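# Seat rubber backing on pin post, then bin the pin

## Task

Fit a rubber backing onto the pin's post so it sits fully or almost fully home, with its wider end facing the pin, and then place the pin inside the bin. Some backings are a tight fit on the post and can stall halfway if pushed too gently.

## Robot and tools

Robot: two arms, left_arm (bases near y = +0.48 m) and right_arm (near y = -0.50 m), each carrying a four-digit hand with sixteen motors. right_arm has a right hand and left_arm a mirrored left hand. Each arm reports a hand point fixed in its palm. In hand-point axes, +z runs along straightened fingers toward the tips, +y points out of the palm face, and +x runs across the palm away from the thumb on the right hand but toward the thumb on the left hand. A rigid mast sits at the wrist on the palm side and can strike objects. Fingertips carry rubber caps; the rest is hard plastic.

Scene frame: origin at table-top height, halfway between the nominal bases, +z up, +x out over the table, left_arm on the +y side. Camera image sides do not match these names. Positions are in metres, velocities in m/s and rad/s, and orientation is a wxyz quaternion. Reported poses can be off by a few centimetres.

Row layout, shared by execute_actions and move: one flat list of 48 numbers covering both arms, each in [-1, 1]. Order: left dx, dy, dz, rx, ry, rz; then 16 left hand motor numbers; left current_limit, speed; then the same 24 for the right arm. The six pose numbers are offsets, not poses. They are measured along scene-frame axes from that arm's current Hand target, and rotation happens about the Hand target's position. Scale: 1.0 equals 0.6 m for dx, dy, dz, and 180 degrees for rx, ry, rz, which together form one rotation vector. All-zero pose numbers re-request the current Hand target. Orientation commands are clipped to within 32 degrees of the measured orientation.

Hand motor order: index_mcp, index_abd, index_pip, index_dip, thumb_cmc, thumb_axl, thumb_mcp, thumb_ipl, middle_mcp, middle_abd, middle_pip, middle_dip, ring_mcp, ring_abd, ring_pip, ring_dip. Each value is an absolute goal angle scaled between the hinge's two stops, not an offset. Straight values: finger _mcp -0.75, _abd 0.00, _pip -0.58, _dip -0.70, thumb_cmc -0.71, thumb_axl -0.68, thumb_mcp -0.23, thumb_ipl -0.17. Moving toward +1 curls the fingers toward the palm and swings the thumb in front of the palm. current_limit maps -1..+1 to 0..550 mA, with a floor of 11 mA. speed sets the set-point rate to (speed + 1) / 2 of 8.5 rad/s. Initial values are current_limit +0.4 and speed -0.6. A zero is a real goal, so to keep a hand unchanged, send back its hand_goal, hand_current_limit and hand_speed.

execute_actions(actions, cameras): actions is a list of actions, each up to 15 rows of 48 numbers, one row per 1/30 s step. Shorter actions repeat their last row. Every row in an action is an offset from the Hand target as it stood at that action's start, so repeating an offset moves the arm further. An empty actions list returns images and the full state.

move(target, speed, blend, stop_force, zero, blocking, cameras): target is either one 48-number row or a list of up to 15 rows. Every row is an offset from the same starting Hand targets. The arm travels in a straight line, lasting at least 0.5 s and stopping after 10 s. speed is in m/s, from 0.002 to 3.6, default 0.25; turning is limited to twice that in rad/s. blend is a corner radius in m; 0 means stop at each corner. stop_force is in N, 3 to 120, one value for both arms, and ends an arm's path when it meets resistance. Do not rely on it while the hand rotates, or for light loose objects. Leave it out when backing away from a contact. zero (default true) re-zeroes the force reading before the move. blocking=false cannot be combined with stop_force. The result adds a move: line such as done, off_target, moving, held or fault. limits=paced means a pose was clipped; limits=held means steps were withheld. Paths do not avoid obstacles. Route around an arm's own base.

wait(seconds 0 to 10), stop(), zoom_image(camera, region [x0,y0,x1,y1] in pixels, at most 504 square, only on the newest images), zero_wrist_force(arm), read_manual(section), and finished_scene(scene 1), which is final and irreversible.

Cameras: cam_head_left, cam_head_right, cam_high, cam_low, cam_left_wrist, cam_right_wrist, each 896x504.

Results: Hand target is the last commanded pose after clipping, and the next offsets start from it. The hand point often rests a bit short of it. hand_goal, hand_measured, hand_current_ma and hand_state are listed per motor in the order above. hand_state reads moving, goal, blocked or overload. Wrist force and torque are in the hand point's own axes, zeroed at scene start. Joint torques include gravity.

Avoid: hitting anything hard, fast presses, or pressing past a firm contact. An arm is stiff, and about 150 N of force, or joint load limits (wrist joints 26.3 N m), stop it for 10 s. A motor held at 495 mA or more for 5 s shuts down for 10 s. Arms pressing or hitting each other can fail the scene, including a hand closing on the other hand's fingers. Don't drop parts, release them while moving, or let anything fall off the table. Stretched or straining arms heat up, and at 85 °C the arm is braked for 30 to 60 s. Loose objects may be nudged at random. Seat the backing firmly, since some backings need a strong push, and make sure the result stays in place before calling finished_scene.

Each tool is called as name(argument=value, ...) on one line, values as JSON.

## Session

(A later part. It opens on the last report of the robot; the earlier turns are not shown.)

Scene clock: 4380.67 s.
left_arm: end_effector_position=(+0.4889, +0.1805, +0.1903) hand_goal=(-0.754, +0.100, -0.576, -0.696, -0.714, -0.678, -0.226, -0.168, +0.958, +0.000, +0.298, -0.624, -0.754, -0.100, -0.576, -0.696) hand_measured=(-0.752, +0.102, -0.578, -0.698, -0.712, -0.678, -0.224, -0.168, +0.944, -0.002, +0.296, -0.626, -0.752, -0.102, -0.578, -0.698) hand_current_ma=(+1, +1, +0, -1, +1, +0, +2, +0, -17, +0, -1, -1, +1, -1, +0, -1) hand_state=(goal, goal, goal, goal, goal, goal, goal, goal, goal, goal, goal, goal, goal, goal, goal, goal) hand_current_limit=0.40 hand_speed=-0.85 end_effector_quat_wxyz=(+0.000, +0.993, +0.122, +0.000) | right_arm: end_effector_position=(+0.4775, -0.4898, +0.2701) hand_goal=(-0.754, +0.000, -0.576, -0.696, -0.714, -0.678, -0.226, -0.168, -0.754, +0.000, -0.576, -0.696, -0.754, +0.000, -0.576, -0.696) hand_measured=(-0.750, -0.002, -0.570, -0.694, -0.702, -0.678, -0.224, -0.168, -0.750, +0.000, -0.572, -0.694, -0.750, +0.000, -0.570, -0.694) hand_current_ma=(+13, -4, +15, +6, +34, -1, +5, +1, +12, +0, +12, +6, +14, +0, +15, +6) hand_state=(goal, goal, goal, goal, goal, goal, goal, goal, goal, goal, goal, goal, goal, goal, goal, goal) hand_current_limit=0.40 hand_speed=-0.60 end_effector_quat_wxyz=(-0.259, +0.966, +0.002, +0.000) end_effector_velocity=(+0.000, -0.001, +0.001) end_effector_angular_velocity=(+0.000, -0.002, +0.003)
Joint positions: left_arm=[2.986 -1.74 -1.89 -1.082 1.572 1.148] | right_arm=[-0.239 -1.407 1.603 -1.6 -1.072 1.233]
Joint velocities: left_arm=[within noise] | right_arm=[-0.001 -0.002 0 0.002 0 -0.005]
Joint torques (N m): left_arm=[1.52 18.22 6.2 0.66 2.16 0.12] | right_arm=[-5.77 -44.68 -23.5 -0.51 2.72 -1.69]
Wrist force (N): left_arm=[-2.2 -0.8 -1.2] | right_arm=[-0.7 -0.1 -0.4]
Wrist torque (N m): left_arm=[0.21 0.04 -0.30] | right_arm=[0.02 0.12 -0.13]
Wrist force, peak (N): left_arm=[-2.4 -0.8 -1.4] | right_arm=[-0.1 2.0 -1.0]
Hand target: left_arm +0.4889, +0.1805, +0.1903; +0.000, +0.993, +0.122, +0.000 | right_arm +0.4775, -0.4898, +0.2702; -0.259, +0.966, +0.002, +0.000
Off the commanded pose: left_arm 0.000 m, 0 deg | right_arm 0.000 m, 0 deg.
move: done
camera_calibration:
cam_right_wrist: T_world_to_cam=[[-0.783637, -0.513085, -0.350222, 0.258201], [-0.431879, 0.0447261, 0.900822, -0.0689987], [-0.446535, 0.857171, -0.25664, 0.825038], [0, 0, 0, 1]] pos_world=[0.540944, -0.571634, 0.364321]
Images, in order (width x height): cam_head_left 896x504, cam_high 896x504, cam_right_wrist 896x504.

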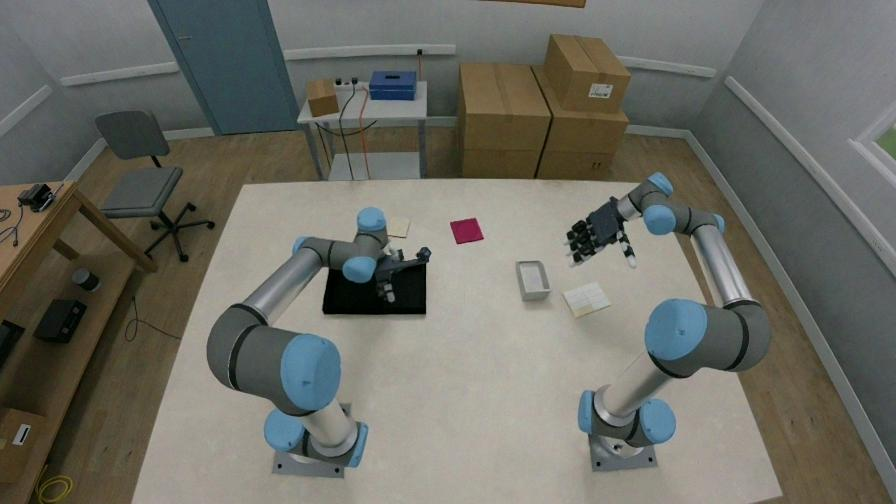

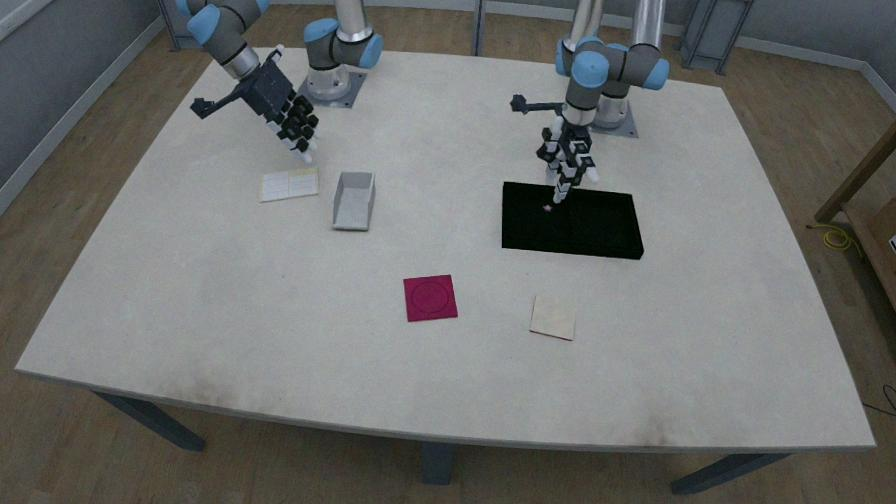

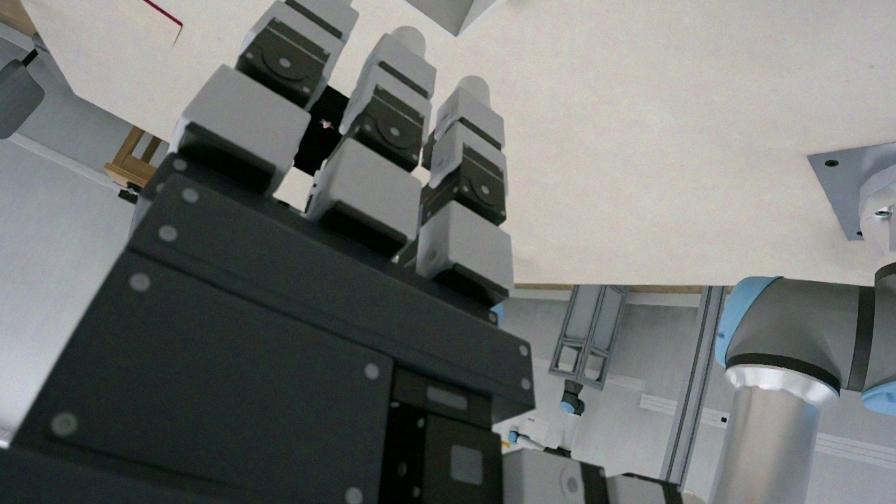

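move(target=[[0,0,0,0,0,0,-0.754,0.1,-0.576,-0.696,-0.714,-0.678,-0.226,-0.168,0.958,0,0.298,-0.624,-0.754,-0.1,-0.576,-0.696,0.4,-0.85,0,-0.02,0,0,0,0,-0.754,0,-0.576,-0.696,-0.714,-0.678,-0.226,-0.168,-0.754,0,-0.576,-0.696,-0.754,0,-0.576,-0.696,0.4,-0.6],[0,0,0,0,0,0,-0.754,0.1,-0.576,-0.696,-0.714,-0.678,-0.226,-0.168,0.958,0,0.298,-0.624,-0.754,-0.1,-0.576,-0.696,0.4,-0.85,0,-0.02,-0.288,0,0,0,-0.754,0,-0.576,-0.696,-0.714,-0.678,-0.226,-0.168,-0.754,0,-0.576,-0.696,-0.754,0,-0.576,-0.696,0.4,-0.6]], cameras=["cam_head_left", "cam_high", "cam_low", "cam_right_wrist"], speed=0.15, blend=0.008)

Scene clock: 4464.53 s.
left_arm: end_effector_position=(+0.4889, +0.1805, +0.1903) hand_goal=(-0.754, +0.100, -0.576, -0.696, -0.714, -0.678, -0.226, -0.168, +0.958, +0.000, +0.298, -0.624, -0.754, -0.100, -0.576, -0.696) hand_measured=(-0.752, +0.102, -0.578, -0.698, -0.712, -0.678, -0.224, -0.168, +0.944, -0.002, +0.296, -0.626, -0.752, -0.102, -0.578, -0.698) hand_current_ma=(+1, +1, +0, -1, +1, +0, +2, +0, -17, +0, -1, -1, +1, -1, +0, -1) hand_state=(goal, goal, goal, goal, goal, goal, goal, goal, goal, goal, goal, goal, goal, goal, goal, goal) hand_current_limit=0.40 hand_speed=-0.85 end_effector_quat_wxyz=(+0.000, +0.993, +0.122, +0.000) | right_arm: end_effector_position=(+0.4775, -0.5018, +0.0974) hand_goal=(-0.754, +0.000, -0.576, -0.696, -0.714, -0.678, -0.226, -0.168, -0.754, +0.000, -0.576, -0.696, -0.754, +0.000, -0.576, -0.696) hand_measured=(-0.750, -0.002, -0.570, -0.694, -0.704, -0.678, -0.224, -0.168, -0.750, +0.000, -0.572, -0.694, -0.750, +0.000, -0.570, -0.694) hand_current_ma=(+13, -4, +15, +6, +32, -1, +6, +1, +12, +0, +11, +6, +14, +0, +15, +6) hand_state=(goal, goal, goal, goal, goal, goal, goal, goal, goal, goal, goal, goal, goal, goal, goal, goal) hand_current_limit=0.40 hand_speed=-0.60 end_effector_quat_wxyz=(-0.259, +0.966, +0.002, +0.000)
Joint positions: left_arm=[2.986 -1.74 -1.89 -1.082 1.572 1.148] | right_arm=[-0.26 -1.241 1.869 -2.021 -1.075 1.209]
Joint torques (N m): left_arm=[0.74 18.51 7.33 0.66 2.23 0.14] | right_arm=[5.74 -40.55 -18.1 -3.39 2.38 2.58]
Wrist force (N): left_arm=[-2.2 -0.9 -1.1] | right_arm=[-0.4 0.0 0.0]
Wrist torque (N m): left_arm=[0.20 0.04 -0.30] | right_arm=[0.00 0.07 -0.10]
Wrist force, peak (N): left_arm=[-2.4 -0.9 -1.5] | right_arm=[-0.2 0.3 -2.5]
Hand target: left_arm +0.4889, +0.1805, +0.1903; +0.000, +0.993, +0.122, +0.000 | right_arm +0.4775, -0.5018, +0.0974; -0.259, +0.966, +0.002, +0.000
Off the commanded pose: left_arm 0.000 m, 0 deg | right_arm 0.000 m, 0 deg.
move: done; blend cut to 0.006 m at target 1
camera_calibration:
cam_right_wrist: T_world_to_cam=[[-0.783596, -0.513125, -0.350257, 0.191487], [-0.431859, 0.0445854, 0.900838, 0.0871041], [-0.446626, 0.857155, -0.256534, 0.790997], [0, 0, 0, 1]] pos_world=[0.540945, -0.583634, 0.191521]
Images, in order (width x height): cam_head_left 896x504, cam_high 896x504, cam_low 896x504, cam_right_wrist 896x504.

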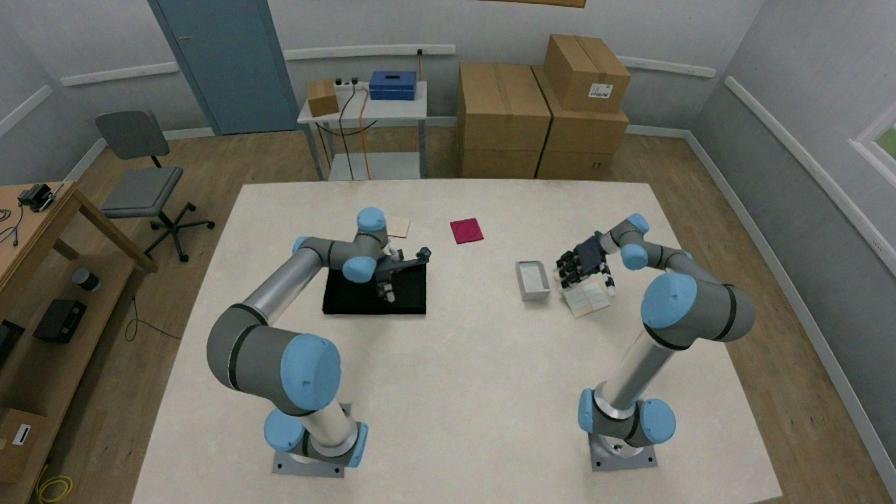

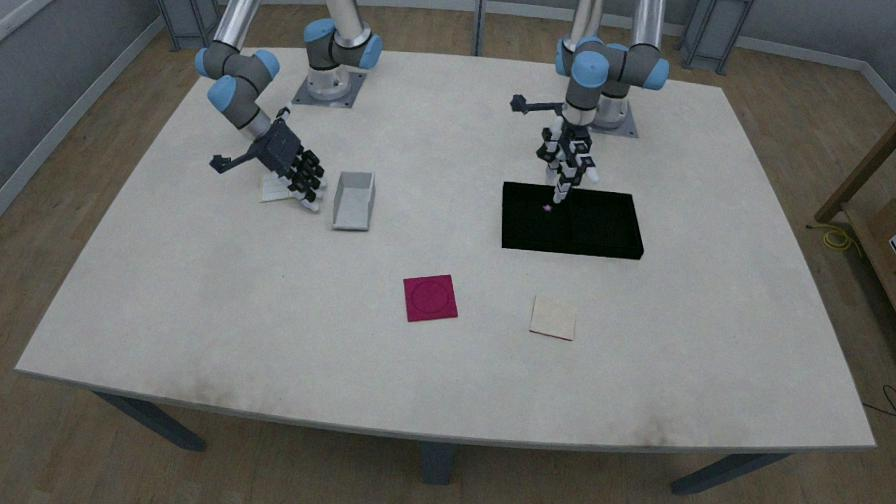

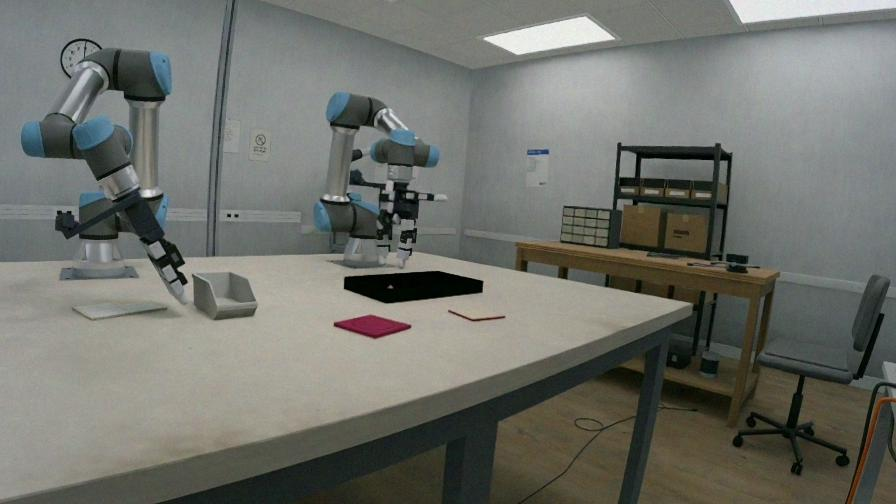

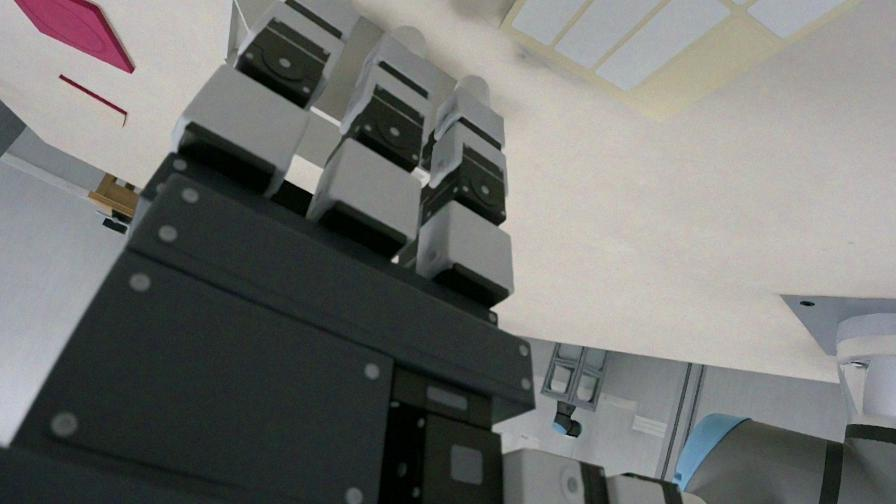

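zoom_image(camera="cam_high", region=[240, 130, 420, 250])

zoom_image(camera="cam_low", region=[60, 220, 300, 340])

Scaled by 2.800 from the camera's 896x504 image, which has a finer 1280x720 frame.

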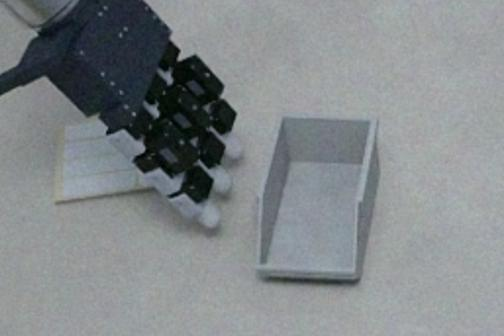

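Scaled by 2.100 from the camera's 896x504 image, which has a finer 1280x720 frame.

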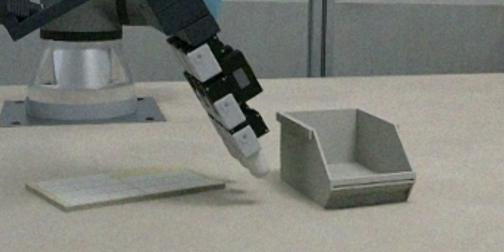

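move(target=[0,0,0,0,0,0,-0.754,0.1,-0.576,-0.696,-0.714,-0.678,-0.226,-0.168,0.958,0,0.298,-0.624,-0.754,-0.1,-0.576,-0.696,0.4,-0.85,0,0,-0.0133,0,0,0,-0.754,0,-0.576,-0.696,-0.714,-0.678,-0.226,-0.168,-0.754,0,-0.576,-0.696,-0.754,0,-0.576,-0.696,0.4,-0.6], cameras=[], speed=0.05)

move(target=[0,0,0,0,0,0,-0.754,0.1,-0.576,-0.696,-0.714,-0.678,-0.226,-0.168,0.958,0,0.298,-0.624,-0.754,-0.1,-0.576,-0.696,0.4,-0.85,0,0.12,0,0,0,0,-0.754,0,-0.576,-0.696,-0.714,-0.678,-0.226,-0.168,-0.754,0,-0.576,-0.696,-0.754,0,-0.576,-0.696,0.4,-0.6], cameras=["cam_high", "cam_low"], speed=0.05, stop_force=12)

Scene clock: 4495.13 s.
left_arm: end_effector_position=(+0.4889, +0.1805, +0.1903) hand_goal=(-0.754, +0.100, -0.576, -0.696, -0.714, -0.678, -0.226, -0.168, +0.958, +0.000, +0.298, -0.624, -0.754, -0.100, -0.576, -0.696) hand_measured=(-0.752, +0.102, -0.578, -0.698, -0.712, -0.678, -0.224, -0.168, +0.944, -0.002, +0.296, -0.626, -0.752, -0.102, -0.578, -0.698) hand_current_ma=(+1, +1, +0, -1, +1, +0, +2, +0, -17, +0, -1, -1, +1, -1, +0, -1) hand_state=(goal, goal, goal, goal, goal, goal, goal, goal, goal, goal, goal, goal, goal, goal, goal, goal) hand_current_limit=0.40 hand_speed=-0.85 end_effector_quat_wxyz=(+0.000, +0.993, +0.122, +0.000) | right_arm: end_effector_position=(+0.4775, -0.5018, +0.0892) hand_goal=(-0.754, +0.000, -0.576, -0.696, -0.714, -0.678, -0.226, -0.168, -0.754, +0.000, -0.576, -0.696, -0.754, +0.000, -0.576, -0.696) hand_measured=(-0.750, -0.002, -0.570, -0.694, -0.704, -0.678, -0.224, -0.168, -0.750, +0.000, -0.572, -0.694, -0.750, +0.000, -0.570, -0.694) hand_current_ma=(+13, -4, +15, +6, +32, -1, +6, +1, +12, +0, +11, +6, +14, +0, +15, +6) hand_state=(goal, goal, goal, goal, goal, goal, goal, goal, goal, goal, goal, goal, goal, goal, goal, goal) hand_current_limit=0.40 hand_speed=-0.60 end_effector_quat_wxyz=(-0.259, +0.966, +0.002, +0.000) end_effector_velocity=(-0.001, +0.000, -0.001) end_effector_angular_velocity=(+0.002, +0.006, +0.000)
Joint positions: left_arm=[2.986 -1.74 -1.89 -1.082 1.572 1.148] | right_arm=[-0.26 -1.229 1.878 -2.042 -1.075 1.209]
Joint velocities: left_arm=[within noise] | right_arm=[0 0.001 0 0.005 0 0]
Joint torques (N m): left_arm=[0.39 17.24 6.79 0.66 2.05 -0.03] | right_arm=[5.42 -43.61 -23.5 -0.31 -0.95 1.91]
Wrist force (N): left_arm=[-2.2 -0.8 -1.3] | right_arm=[-0.2 0.0 -0.2]
Wrist torque (N m): left_arm=[0.23 0.03 -0.31] | right_arm=[0.01 0.05 -0.09]
Wrist force, peak (N): left_arm=[-2.6 -0.8 -1.2] | right_arm=[-0.6 -0.3 -0.2]
Hand target: left_arm +0.4889, +0.1805, +0.1903; +0.000, +0.993, +0.122, +0.000 | right_arm +0.4775, -0.5018, +0.0894; -0.259, +0.966, +0.002, +0.000
Off the commanded pose: left_arm 0.000 m, 0 deg | right_arm 0.000 m, 0 deg.
move: done
No camera images: "cameras" was empty.

Scene clock: 4497.37 s.
left_arm: end_effector_position=(+0.4889, +0.1805, +0.1903) hand_goal=(-0.754, +0.100, -0.576, -0.696, -0.714, -0.678, -0.226, -0.168, +0.958, +0.000, +0.298, -0.624, -0.754, -0.100, -0.576, -0.696) hand_measured=(-0.752, +0.102, -0.578, -0.698, -0.712, -0.678, -0.224, -0.168, +0.944, -0.002, +0.296, -0.626, -0.752, -0.102, -0.578, -0.698) hand_current_ma=(+1, +1, +0, -1, +1, +0, +2, +0, -17, +0, -1, -1, +1, -1, +0, -1) hand_state=(goal, goal, goal, goal, goal, goal, goal, goal, goal, goal, goal, goal, goal, goal, goal, goal) hand_current_limit=0.40 hand_speed=-0.85 end_effector_quat_wxyz=(+0.000, +0.993, +0.122, +0.000) | right_arm: end_effector_position=(+0.4775, -0.4298, +0.0893) hand_goal=(-0.754, +0.000, -0.576, -0.696, -0.714, -0.678, -0.226, -0.168, -0.754, +0.000, -0.576, -0.696, -0.754, +0.000, -0.576, -0.696) hand_measured=(-0.748, -0.002, -0.570, -0.694, -0.704, -0.678, -0.224, -0.168, -0.748, +0.000, -0.572, -0.694, -0.750, +0.000, -0.570, -0.694) hand_current_ma=(+17, -4, +15, +6, +32, -1, +6, +1, +15, +0, +11, +6, +14, +0, +15, +6) hand_state=(goal, goal, goal, goal, goal, goal, goal, goal, goal, goal, goal, goal, goal, goal, goal, goal) hand_current_limit=0.40 hand_speed=-0.60 end_effector_quat_wxyz=(-0.259, +0.966, +0.002, +0.000)
Joint positions: left_arm=[2.986 -1.74 -1.89 -1.082 1.572 1.148] | right_arm=[-0.134 -1.223 1.89 -2.13 -1.057 1.352]
Joint torques (N m): left_arm=[0.19 18.57 7.07 0.62 2.2 0.06] | right_arm=[-5.01 -47.45 -26.64 -0.49 -0.98 -2.44]
Wrist force (N): left_arm=[-2.3 -0.9 -1.1] | right_arm=[-0.3 0.1 -0.3]
Wrist torque (N m): left_arm=[0.20 0.05 -0.31] | right_arm=[0.03 0.05 0.03]
Wrist force, peak (N): left_arm=[-2.5 -1.1 -1.1] | right_arm=[-0.4 0.2 -0.8]
Hand target: left_arm +0.4889, +0.1805, +0.1903; +0.000, +0.993, +0.122, +0.000 | right_arm +0.4775, -0.4298, +0.0894; -0.259, +0.966, +0.002, +0.000
Off the commanded pose: left_arm 0.000 m, 0 deg | right_arm 0.000 m, 0 deg.
move: done
Images, in order (width x height): cam_high 896x504, cam_low 896x504.

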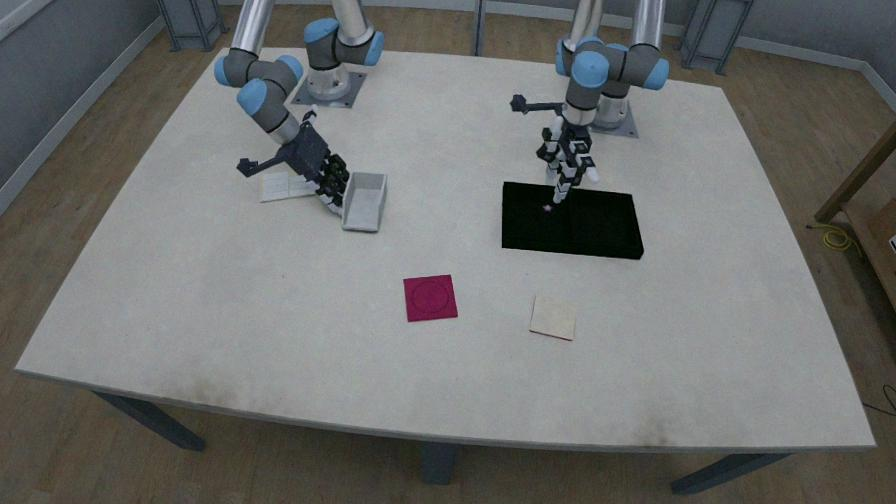

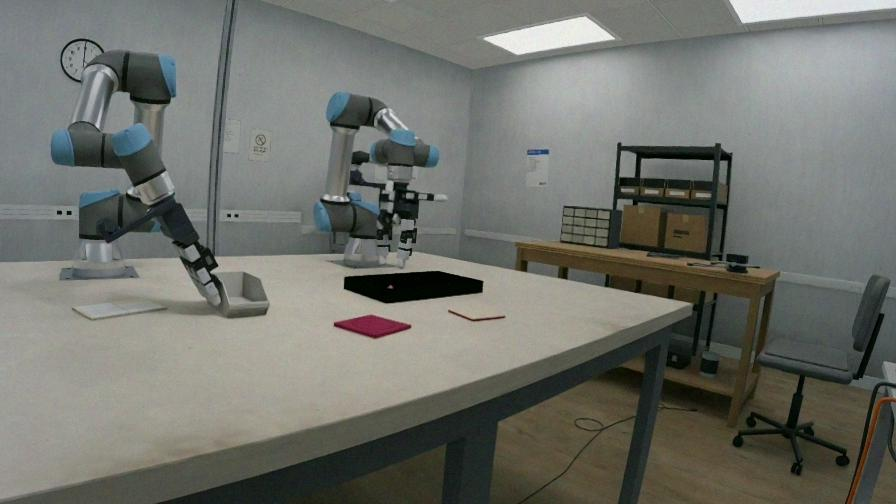

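move(target=[0,0,0,0,0,0,-0.754,0.1,-0.576,-0.696,-0.714,-0.678,-0.226,-0.168,0.958,0,0.298,-0.624,-0.754,-0.1,-0.576,-0.696,0.4,-0.85,0.005,0.4,0,0,0,0,-0.754,0,-0.576,-0.696,-0.714,-0.678,-0.226,-0.168,-0.754,0,-0.576,-0.696,-0.754,0,-0.576,-0.696,0.4,-0.6], cameras=["cam_high", "cam_low", "cam_head_left"], speed=0.06, stop_force=12)

Scene clock: 4513.57 s.
left_arm: end_effector_position=(+0.4889, +0.1805, +0.1903) hand_goal=(-0.754, +0.100, -0.576, -0.696, -0.714, -0.678, -0.226, -0.168, +0.958, +0.000, +0.298, -0.624, -0.754, -0.100, -0.576, -0.696) hand_measured=(-0.752, +0.102, -0.578, -0.698, -0.712, -0.678, -0.224, -0.168, +0.944, -0.002, +0.296, -0.626, -0.752, -0.102, -0.578, -0.698) hand_current_ma=(+1, +1, +0, -1, +1, +0, +2, +0, -17, +0, -1, -1, +1, -1, +0, -1) hand_state=(goal, goal, goal, goal, goal, goal, goal, goal, goal, goal, goal, goal, goal, goal, goal, goal) hand_current_limit=0.40 hand_speed=-0.85 end_effector_quat_wxyz=(+0.000, +0.993, +0.122, +0.000) | right_arm: end_effector_position=(+0.4805, -0.1898, +0.0894) hand_goal=(-0.754, +0.000, -0.576, -0.696, -0.714, -0.678, -0.226, -0.168, -0.754, +0.000, -0.576, -0.696, -0.754, +0.000, -0.576, -0.696) hand_measured=(-0.748, -0.002, -0.570, -0.694, -0.704, -0.678, -0.224, -0.168, -0.748, +0.000, -0.572, -0.694, -0.748, +0.000, -0.570, -0.694) hand_current_ma=(+17, -4, +15, +6, +32, -1, +6, +1, +16, +0, +11, +6, +15, +0, +15, +6) hand_state=(goal, goal, goal, goal, goal, goal, goal, goal, goal, goal, goal, goal, goal, goal, goal, goal) hand_current_limit=0.40 hand_speed=-0.60 end_effector_quat_wxyz=(-0.259, +0.966, +0.002, +0.000)
Joint positions: left_arm=[2.986 -1.74 -1.89 -1.082 1.572 1.148] | right_arm=[0.28 -1.065 1.719 -2.352 -1.061 1.828]
Joint torques (N m): left_arm=[-1.13 18.31 7.51 0.61 2.14 -0.37] | right_arm=[-5.02 -56.96 -12.18 -1.1 3.09 -2.41]
Wrist force (N): left_arm=[-2.3 -0.7 -1.3] | right_arm=[-0.3 0.1 -0.1]
Wrist torque (N m): left_arm=[0.24 0.04 -0.31] | right_arm=[0.04 0.06 0.06]
Wrist force, peak (N): left_arm=[-2.5 -1.0 -1.4] | right_arm=[-0.4 1.2 -0.5]
Hand target: left_arm +0.4889, +0.1805, +0.1903; +0.000, +0.993, +0.122, +0.000 | right_arm +0.4805, -0.1898, +0.0894; -0.259, +0.966, +0.002, +0.000
Off the commanded pose: left_arm 0.000 m, 0 deg | right_arm 0.000 m, 0 deg.
move: done
Images, in order (width x height): cam_head_left 896x504, cam_high 896x504, cam_low 896x504.

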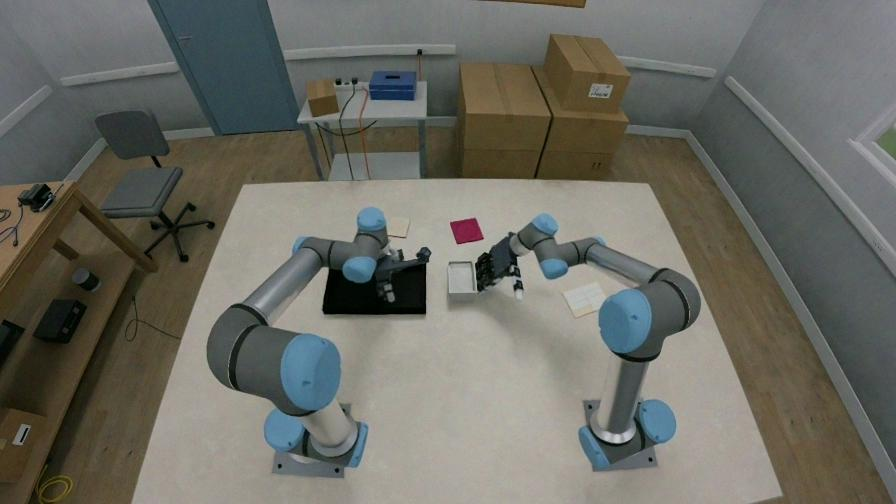

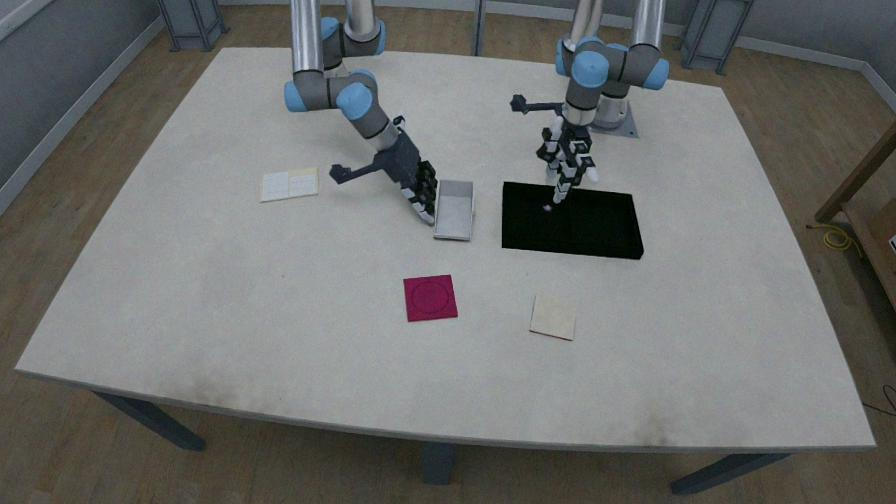

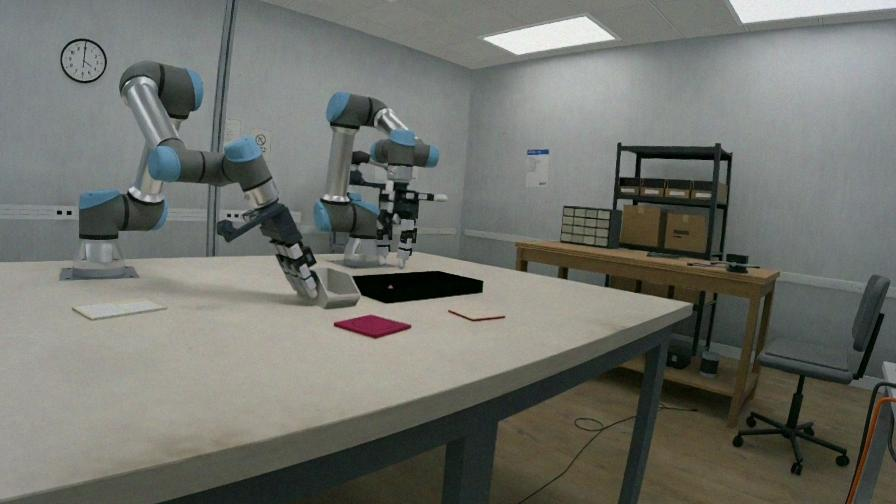

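move(target=[[0,0,0,0,0,0,-0.754,0.1,-0.576,-0.696,-0.714,-0.678,-0.226,-0.168,0.958,0,0.298,-0.624,-0.754,-0.1,-0.576,-0.696,0.4,-0.85,0,-0.1,0.02,0,0,0,-0.754,0,-0.576,-0.696,-0.714,-0.678,-0.226,-0.168,-0.754,0,-0.576,-0.696,-0.754,0,-0.576,-0.696,0.4,-0.6],[0,0,0,0,0,0,-0.754,0.1,-0.576,-0.696,-0.714,-0.678,-0.226,-0.168,0.958,0,0.298,-0.624,-0.754,-0.1,-0.576,-0.696,0.4,-0.85,-0.005,-0.517,0.301,0,0,0,-0.754,0,-0.576,-0.696,-0.714,-0.678,-0.226,-0.168,-0.754,0,-0.576,-0.696,-0.754,0,-0.576,-0.696,0.4,-0.6]], cameras=["cam_high", "cam_left_wrist", "cam_head_left", "cam_head_right"], speed=0.2, blend=0.03)

Scene clock: 4534.43 s.
left_arm: end_effector_position=(+0.4889, +0.1805, +0.1903) hand_goal=(-0.754, +0.100, -0.576, -0.696, -0.714, -0.678, -0.226, -0.168, +0.958, +0.000, +0.298, -0.624, -0.754, -0.100, -0.576, -0.696) hand_measured=(-0.752, +0.102, -0.578, -0.698, -0.712, -0.678, -0.224, -0.168, +0.944, -0.002, +0.296, -0.626, -0.752, -0.102, -0.578, -0.698) hand_current_ma=(+1, +1, +0, -1, +1, +0, +2, +0, -17, +0, -1, -1, +1, -1, +0, -1) hand_state=(goal, goal, goal, goal, goal, goal, goal, goal, goal, goal, goal, goal, goal, goal, goal, goal) hand_current_limit=0.40 hand_speed=-0.85 end_effector_quat_wxyz=(+0.000, +0.993, +0.122, +0.000) | right_arm: end_effector_position=(+0.4775, -0.5000, +0.2700) hand_goal=(-0.754, +0.000, -0.576, -0.696, -0.714, -0.678, -0.226, -0.168, -0.754, +0.000, -0.576, -0.696, -0.754, +0.000, -0.576, -0.696) hand_measured=(-0.748, -0.002, -0.570, -0.694, -0.704, -0.678, -0.224, -0.168, -0.748, +0.000, -0.572, -0.694, -0.748, +0.000, -0.570, -0.694) hand_current_ma=(+17, -4, +14, +6, +30, -1, +6, +1, +16, +0, +11, +6, +15, +0, +15, +6) hand_state=(goal, goal, goal, goal, goal, goal, goal, goal, goal, goal, goal, goal, goal, goal, goal, goal) hand_current_limit=0.40 hand_speed=-0.60 end_effector_quat_wxyz=(-0.259, +0.966, +0.002, +0.000)
Joint positions: left_arm=[2.986 -1.74 -1.89 -1.082 1.572 1.148] | right_arm=[-0.257 -1.406 1.599 -1.588 -1.075 1.213]
Joint torques (N m): left_arm=[-1.78 17.58 7.95 0.65 2.22 -0.37] | right_arm=[-5.44 -16.96 -30.27 -0.47 3.09 -0.22]
Wrist force (N): left_arm=[-2.0 -0.7 -1.2] | right_arm=[-0.3 0.0 -0.4]
Wrist torque (N m): left_arm=[0.22 0.02 -0.30] | right_arm=[0.03 0.07 -0.09]
Wrist force, peak (N): left_arm=[-2.5 -0.9 -1.4] | right_arm=[-0.6 0.8 -2.0]
Hand target: left_arm +0.4889, +0.1805, +0.1903; +0.000, +0.993, +0.122, +0.000 | right_arm +0.4775, -0.5000, +0.2700; -0.259, +0.966, +0.002, +0.000
Off the commanded pose: left_arm 0.000 m, 0 deg | right_arm 0.000 m, 0 deg.
move: done
camera_calibration:
cam_left_wrist: T_world_to_cam=[[-0.909707, 0.410889, 0.0600286, 0.322755], [0.307303, 0.568926, 0.762816, -0.444566], [0.279281, 0.712386, -0.643823, -0.0171527], [0, 0, 0, 1]] pos_world=[0.43502, 0.132528, 0.308704]
Images, in order (width x height): cam_head_left 896x504, cam_head_right 896x504, cam_high 896x504, cam_left_wrist 896x504.

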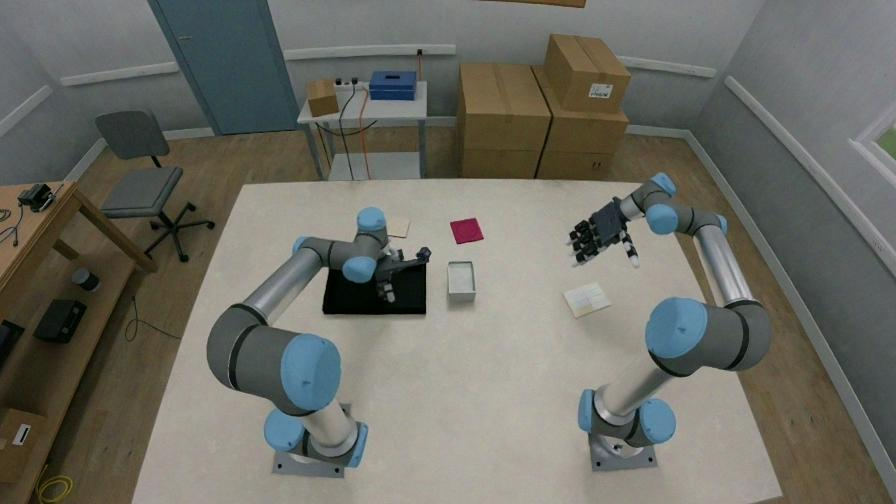

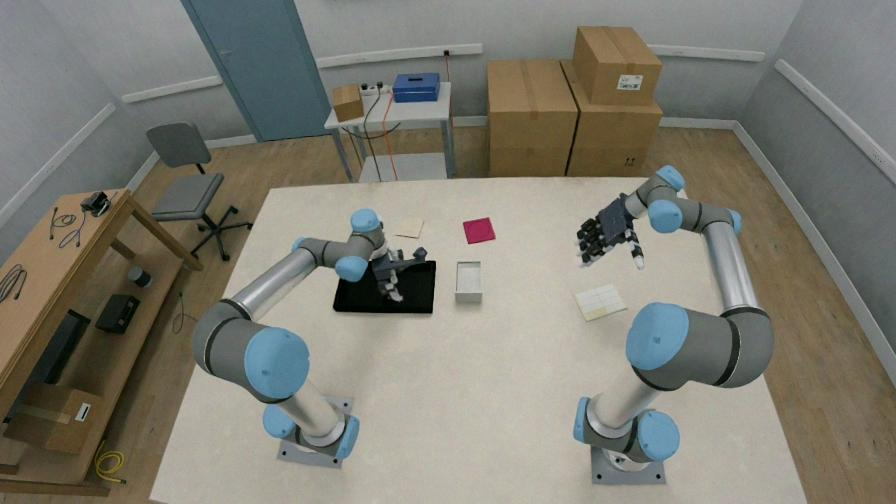

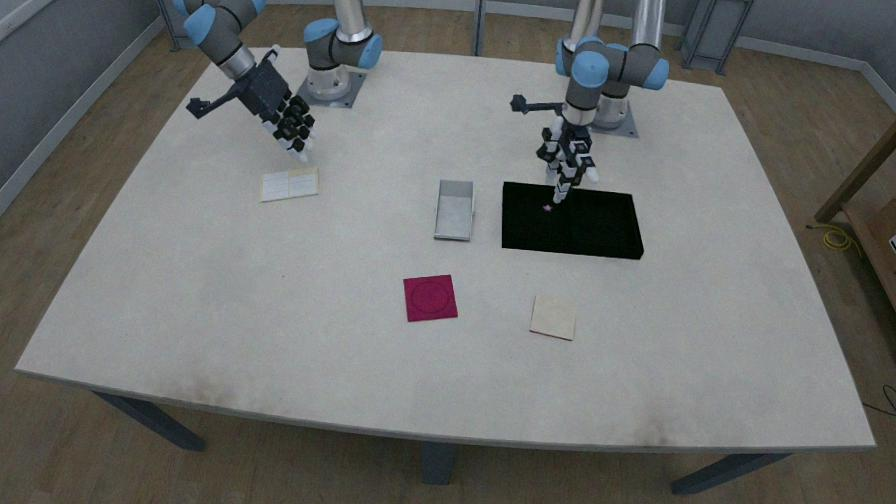

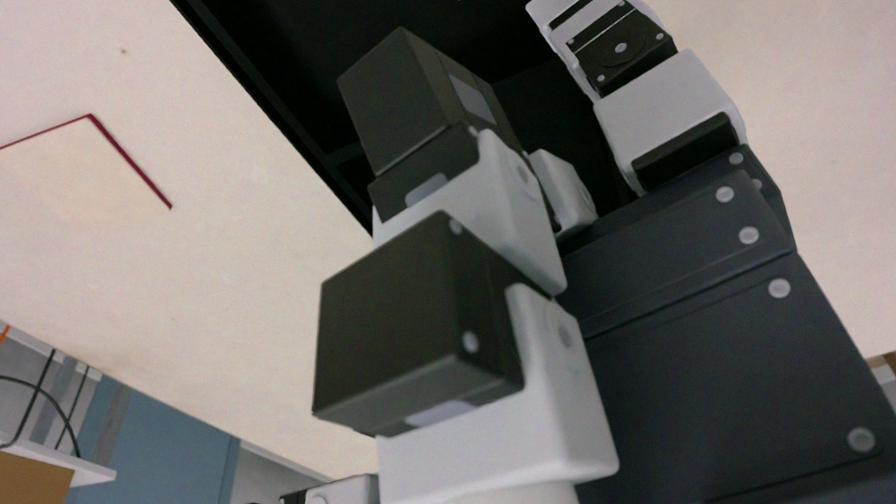

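move(target=[-0.198,-0.0125,-0.017,0,0,-0.0778,-0.754,0.1,-0.576,-0.696,-0.714,-0.678,-0.226,-0.168,0.958,0,0.298,-0.624,-0.754,-0.1,-0.576,-0.696,0.4,-0.85,0,0,0,0,0,0,-0.754,0,-0.576,-0.696,-0.714,-0.678,-0.226,-0.168,-0.754,0,-0.576,-0.696,-0.754,0,-0.576,-0.696,0.4,-0.6], cameras=["cam_left_wrist"], speed=0.15)

zoom_image(camera="cam_left_wrist", region=[290, 20, 430, 140])

Scene clock: 4548.20 s.
left_arm: end_effector_position=(+0.3701, +0.1730, +0.1801) hand_goal=(-0.754, +0.100, -0.576, -0.696, -0.714, -0.678, -0.226, -0.168, +0.958, +0.000, +0.298, -0.624, -0.754, -0.100, -0.576, -0.696) hand_measured=(-0.752, +0.102, -0.578, -0.698, -0.712, -0.678, -0.224, -0.168, +0.944, -0.002, +0.296, -0.626, -0.752, -0.102, -0.578, -0.698) hand_current_ma=(+1, +1, +0, -1, +1, +0, +2, +0, -17, +0, -1, -1, +1, -1, +0, -1) hand_state=(goal, goal, goal, goal, goal, goal, goal, goal, goal, goal, goal, goal, goal, goal, goal, goal) hand_current_limit=0.40 hand_speed=-0.85 end_effector_quat_wxyz=(+0.000, +1.000, +0.000, +0.001) | right_arm: end_effector_position=(+0.4775, -0.5000, +0.2700) hand_goal=(-0.754, +0.000, -0.576, -0.696, -0.714, -0.678, -0.226, -0.168, -0.754, +0.000, -0.576, -0.696, -0.754, +0.000, -0.576, -0.696) hand_measured=(-0.748, -0.002, -0.570, -0.694, -0.704, -0.678, -0.224, -0.168, -0.748, +0.000, -0.572, -0.694, -0.748, +0.000, -0.570, -0.694) hand_current_ma=(+17, -4, +14, +6, +30, -1, +6, +1, +16, +0, +11, +6, +15, +0, +15, +6) hand_state=(goal, goal, goal, goal, goal, goal, goal, goal, goal, goal, goal, goal, goal, goal, goal, goal) hand_current_limit=0.40 hand_speed=-0.60 end_effector_quat_wxyz=(-0.259, +0.966, +0.002, +0.000)
Joint positions: left_arm=[2.946 -1.545 -2.132 -1.034 1.571 1.352] | right_arm=[-0.257 -1.406 1.599 -1.588 -1.075 1.213]
Joint torques (N m): left_arm=[8.15 21.59 24.13 -0.35 -2.43 0.27] | right_arm=[-6.51 -18.31 -31.51 -0.48 2.78 -1.47]
Wrist force (N): left_arm=[-2.5 -0.9 -1.3] | right_arm=[-0.4 0.0 -0.6]
Wrist torque (N m): left_arm=[0.22 0.08 -0.32] | right_arm=[0.05 0.09 -0.10]
Wrist force, peak (N): left_arm=[-3.4 -0.7 -1.3] | right_arm=[-0.7 0.0 -0.4]
Hand target: left_arm +0.3701, +0.1730, +0.1801; +0.000, +1.000, +0.000, +0.000 | right_arm +0.4775, -0.5000, +0.2700; -0.259, +0.966, +0.002, +0.000
Off the commanded pose: left_arm 0.000 m, 0 deg | right_arm 0.000 m, 0 deg.
move: done
camera_calibration:
cam_left_wrist: T_world_to_cam=[[-0.783331, 0.618706, 0.0599562, 0.135758], [0.43572, 0.477734, 0.762836, -0.427738], [0.443328, 0.623677, -0.643806, -0.0305217], [0, 0, 0, 1]] pos_world=[0.306249, 0.139386, 0.298505]
Images, in order (width x height): cam_left_wrist 896x504.

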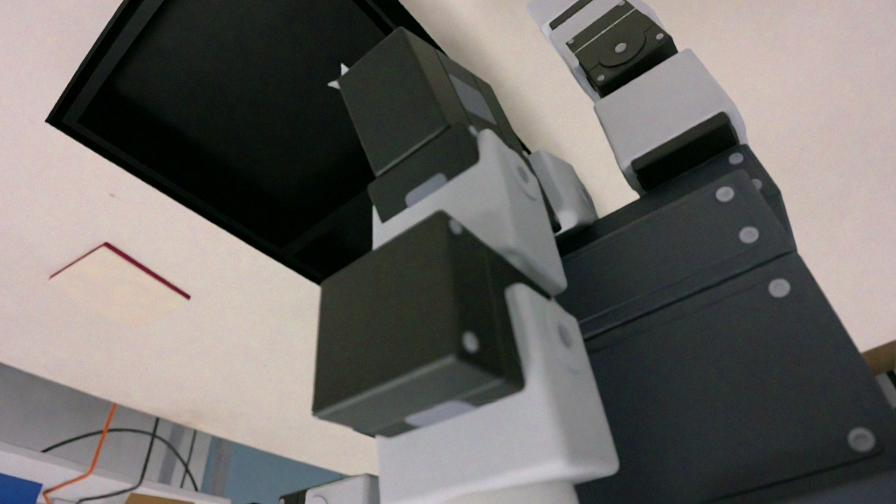

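Scaled by 3.600 from the camera's 896x504 image, which has a finer 1280x720 frame.

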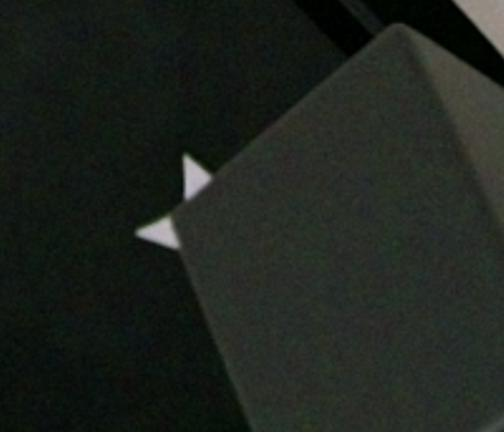

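move(target=[0,0,0,0,0,0,-1,0,-1,-1,-0.714,-0.678,-0.226,-0.168,-1,-0.05,-1,-1,-1,0.03,-1,-1,0.4,-0.7,0,0,0,0,0,0,-0.754,0,-0.576,-0.696,-0.714,-0.678,-0.226,-0.168,-0.754,0,-0.576,-0.696,-0.754,0,-0.576,-0.696,0.4,-0.6], cameras=["cam_left_wrist"], speed=0.15)

zoom_image(camera="cam_left_wrist", region=[290, 20, 430, 140])

Scene clock: 4562.23 s.
left_arm: end_effector_position=(+0.3701, +0.1730, +0.1801) hand_goal=(-1.000, +0.000, -1.000, -1.000, -0.714, -0.678, -0.226, -0.168, -1.000, -0.050, -1.000, -1.000, -1.000, +0.030, -1.000, -1.000) hand_measured=(-0.988, +0.004, -0.994, -0.996, -0.712, -0.678, -0.224, -0.168, -0.988, -0.046, -0.996, -0.998, -0.988, +0.028, -0.992, -0.996) hand_current_ma=(+12, +2, +5, +2, +1, +0, +2, +0, +12, +1, +2, +1, +13, -1, +6, +2) hand_state=(goal, goal, goal, goal, goal, goal, goal, goal, goal, goal, goal, goal, goal, goal, goal, goal) hand_current_limit=0.40 hand_speed=-0.70 end_effector_quat_wxyz=(+0.000, +1.000, +0.000, +0.000) | right_arm: end_effector_position=(+0.4775, -0.5000, +0.2700) hand_goal=(-0.754, +0.000, -0.576, -0.696, -0.714, -0.678, -0.226, -0.168, -0.754, +0.000, -0.576, -0.696, -0.754, +0.000, -0.576, -0.696) hand_measured=(-0.748, -0.002, -0.570, -0.694, -0.704, -0.678, -0.224, -0.168, -0.748, +0.000, -0.572, -0.694, -0.748, +0.000, -0.570, -0.694) hand_current_ma=(+17, -4, +14, +6, +30, -1, +6, +1, +16, +0, +11, +6, +15, +0, +15, +6) hand_state=(goal, goal, goal, goal, goal, goal, goal, goal, goal, goal, goal, goal, goal, goal, goal, goal) hand_current_limit=0.40 hand_speed=-0.60 end_effector_quat_wxyz=(-0.259, +0.966, +0.002, +0.000)
Joint positions: left_arm=[2.946 -1.545 -2.132 -1.035 1.571 1.352] | right_arm=[-0.257 -1.406 1.599 -1.588 -1.075 1.213]
Joint torques (N m): left_arm=[7.97 27.81 6.4 -0.3 2.17 1.74] | right_arm=[-6.89 -18.89 -30.52 -0.49 2.66 -1.57]
Wrist force (N): left_arm=[-2.4 -0.6 -1.3] | right_arm=[-0.4 -0.2 -0.3]
Wrist torque (N m): left_arm=[0.14 0.07 -0.33] | right_arm=[0.00 0.08 -0.10]
Wrist force, peak (N): left_arm=[-2.7 -1.1 -1.4] | right_arm=[-0.6 -0.2 -0.7]
Hand target: left_arm +0.3701, +0.1730, +0.1801; +0.000, +1.000, +0.000, +0.000 | right_arm +0.4775, -0.5000, +0.2700; -0.259, +0.966, +0.002, +0.000
Off the commanded pose: left_arm 0.000 m, 0 deg | right_arm 0.000 m, 0 deg.
move: done
camera_calibration:
cam_left_wrist: T_world_to_cam=[[-0.783242, 0.618813, 0.0600222, 0.135633], [0.435851, 0.477676, 0.762797, -0.427806], [0.443357, 0.623616, -0.643846, -0.030572], [0, 0, 0, 1]] pos_world=[0.306248, 0.139486, 0.298505]
Images, in order (width x height): cam_left_wrist 896x504.

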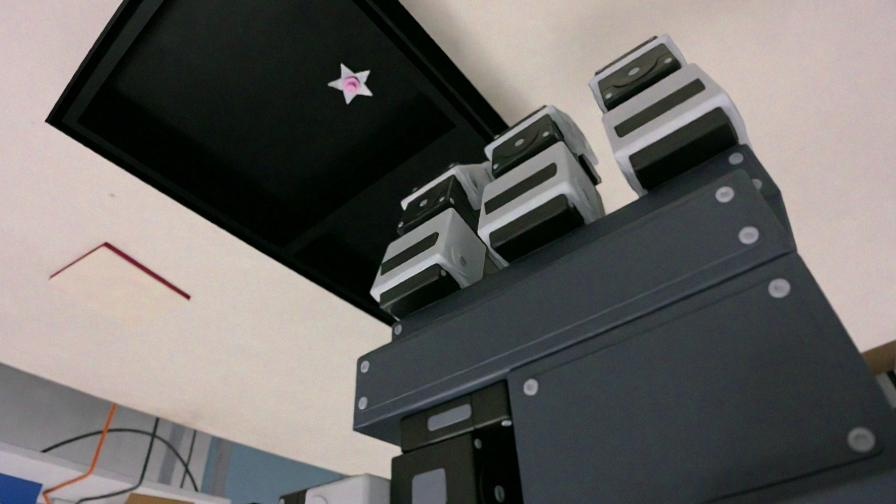

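Scaled by 3.600 from the camera's 896x504 image, which has a finer 1280x720 frame.

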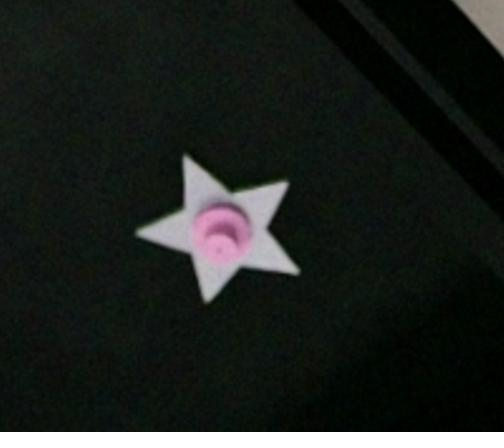

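move(target=[0.2087,-0.1088,-0.1,0.1111,0,0,-1,0,-1,-1,-0.714,-0.678,-0.226,-0.168,-1,-0.05,-1,-1,-1,0.03,-1,-1,0.4,-0.7,0,0,0,0,0,0,-0.754,0,-0.576,-0.696,-0.714,-0.678,-0.226,-0.168,-0.754,0,-0.576,-0.696,-0.754,0,-0.576,-0.696,0.4,-0.6], cameras=["cam_left_wrist", "cam_head_left"], speed=0.12)

zoom_image(camera="cam_left_wrist", region=[320, 0, 560, 200])

Scene clock: 4606.90 s.
left_arm: end_effector_position=(+0.4953, +0.1077, +0.1201) hand_goal=(-1.000, +0.000, -1.000, -1.000, -0.714, -0.678, -0.226, -0.168, -1.000, -0.050, -1.000, -1.000, -1.000, +0.030, -1.000, -1.000) hand_measured=(-0.990, +0.004, -0.994, -0.996, -0.712, -0.678, -0.224, -0.168, -0.990, -0.046, -0.996, -0.998, -0.988, +0.028, -0.992, -0.996) hand_current_ma=(+11, +1, +5, +2, +1, +0, +2, +0, +11, +1, +2, +1, +13, -1, +6, +2) hand_state=(goal, goal, goal, goal, goal, goal, goal, goal, goal, goal, goal, goal, goal, goal, goal, goal) hand_current_limit=0.40 hand_speed=-0.70 end_effector_quat_wxyz=(-0.174, +0.985, +0.000, +0.000) | right_arm: end_effector_position=(+0.4775, -0.5000, +0.2700) hand_goal=(-0.754, +0.000, -0.576, -0.696, -0.714, -0.678, -0.226, -0.168, -0.754, +0.000, -0.576, -0.696, -0.754, +0.000, -0.576, -0.696) hand_measured=(-0.748, -0.002, -0.570, -0.694, -0.704, -0.678, -0.224, -0.168, -0.748, +0.000, -0.572, -0.694, -0.748, +0.000, -0.570, -0.694) hand_current_ma=(+17, -4, +14, +6, +30, -1, +6, +1, +16, +0, +11, +6, +15, +0, +15, +6) hand_state=(goal, goal, goal, goal, goal, goal, goal, goal, goal, goal, goal, goal, goal, goal, goal, goal) hand_current_limit=0.40 hand_speed=-0.60 end_effector_quat_wxyz=(-0.259, +0.966, +0.002, +0.000)
Joint positions: left_arm=[2.749 -2.002 -1.651 -1.205 1.89 1.133] | right_arm=[-0.257 -1.406 1.599 -1.588 -1.075 1.213]
Joint torques (N m): left_arm=[6.76 28.39 21.22 3.38 -0.51 1.19] | right_arm=[-5.78 -19.7 -29.26 -0.52 2.76 -1.56]
Wrist force (N): left_arm=[-2.3 -1.7 -1.2] | right_arm=[-0.3 -0.1 -0.2]
Wrist torque (N m): left_arm=[0.15 0.03 -0.60] | right_arm=[0.00 0.07 -0.09]
Wrist force, peak (N): left_arm=[-3.5 -1.5 -1.6] | right_arm=[-0.6 -0.2 -0.6]
Hand target: left_arm +0.4953, +0.1078, +0.1201; -0.174, +0.985, +0.000, +0.000 | right_arm +0.4775, -0.5000, +0.2700; -0.259, +0.966, +0.002, +0.000
Off the commanded pose: left_arm 0.000 m, 0 deg | right_arm 0.000 m, 0 deg.
move: done
camera_calibration:
cam_left_wrist: T_world_to_cam=[[-0.783173, 0.561088, 0.267992, 0.258829], [0.435886, 0.188033, 0.88014, -0.388349], [0.443444, 0.806117, -0.391833, -0.133869], [0, 0, 0, 1]] pos_world=[0.431347, 0.0357105, 0.219983]
Images, in order (width x height): cam_head_left 896x504, cam_left_wrist 896x504.

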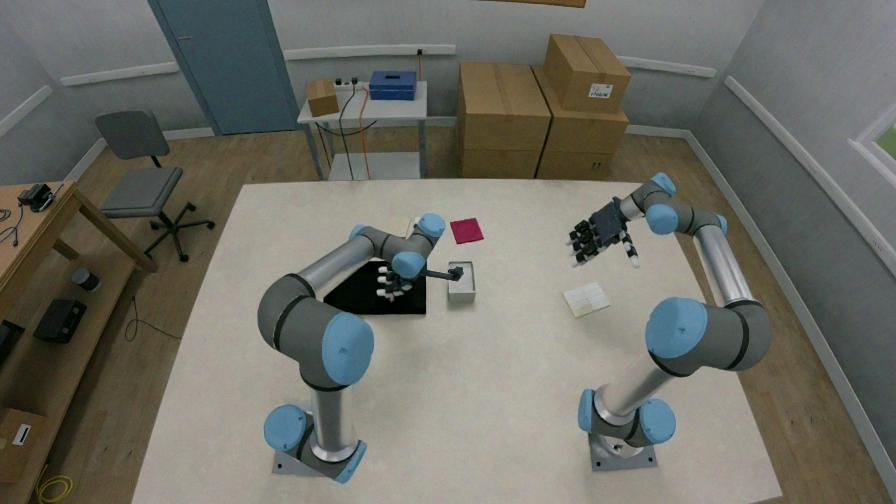

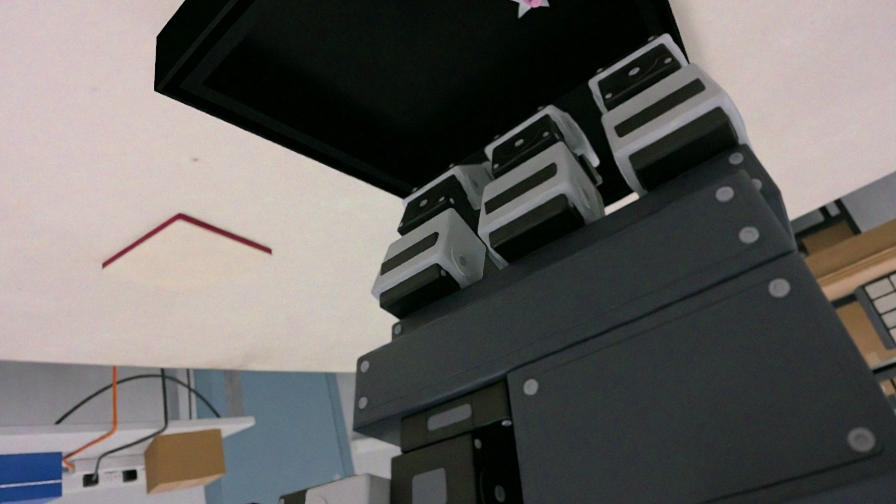

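Scaled by 2.100 from the camera's 896x504 image, which has a finer 1280x720 frame.

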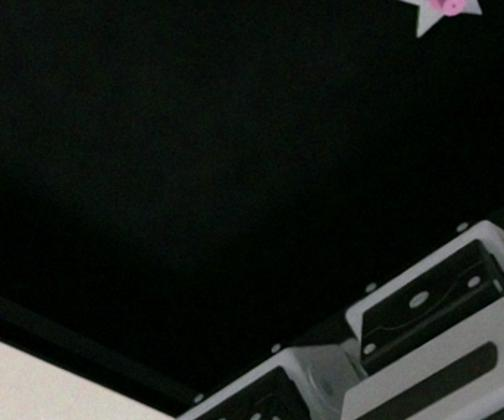

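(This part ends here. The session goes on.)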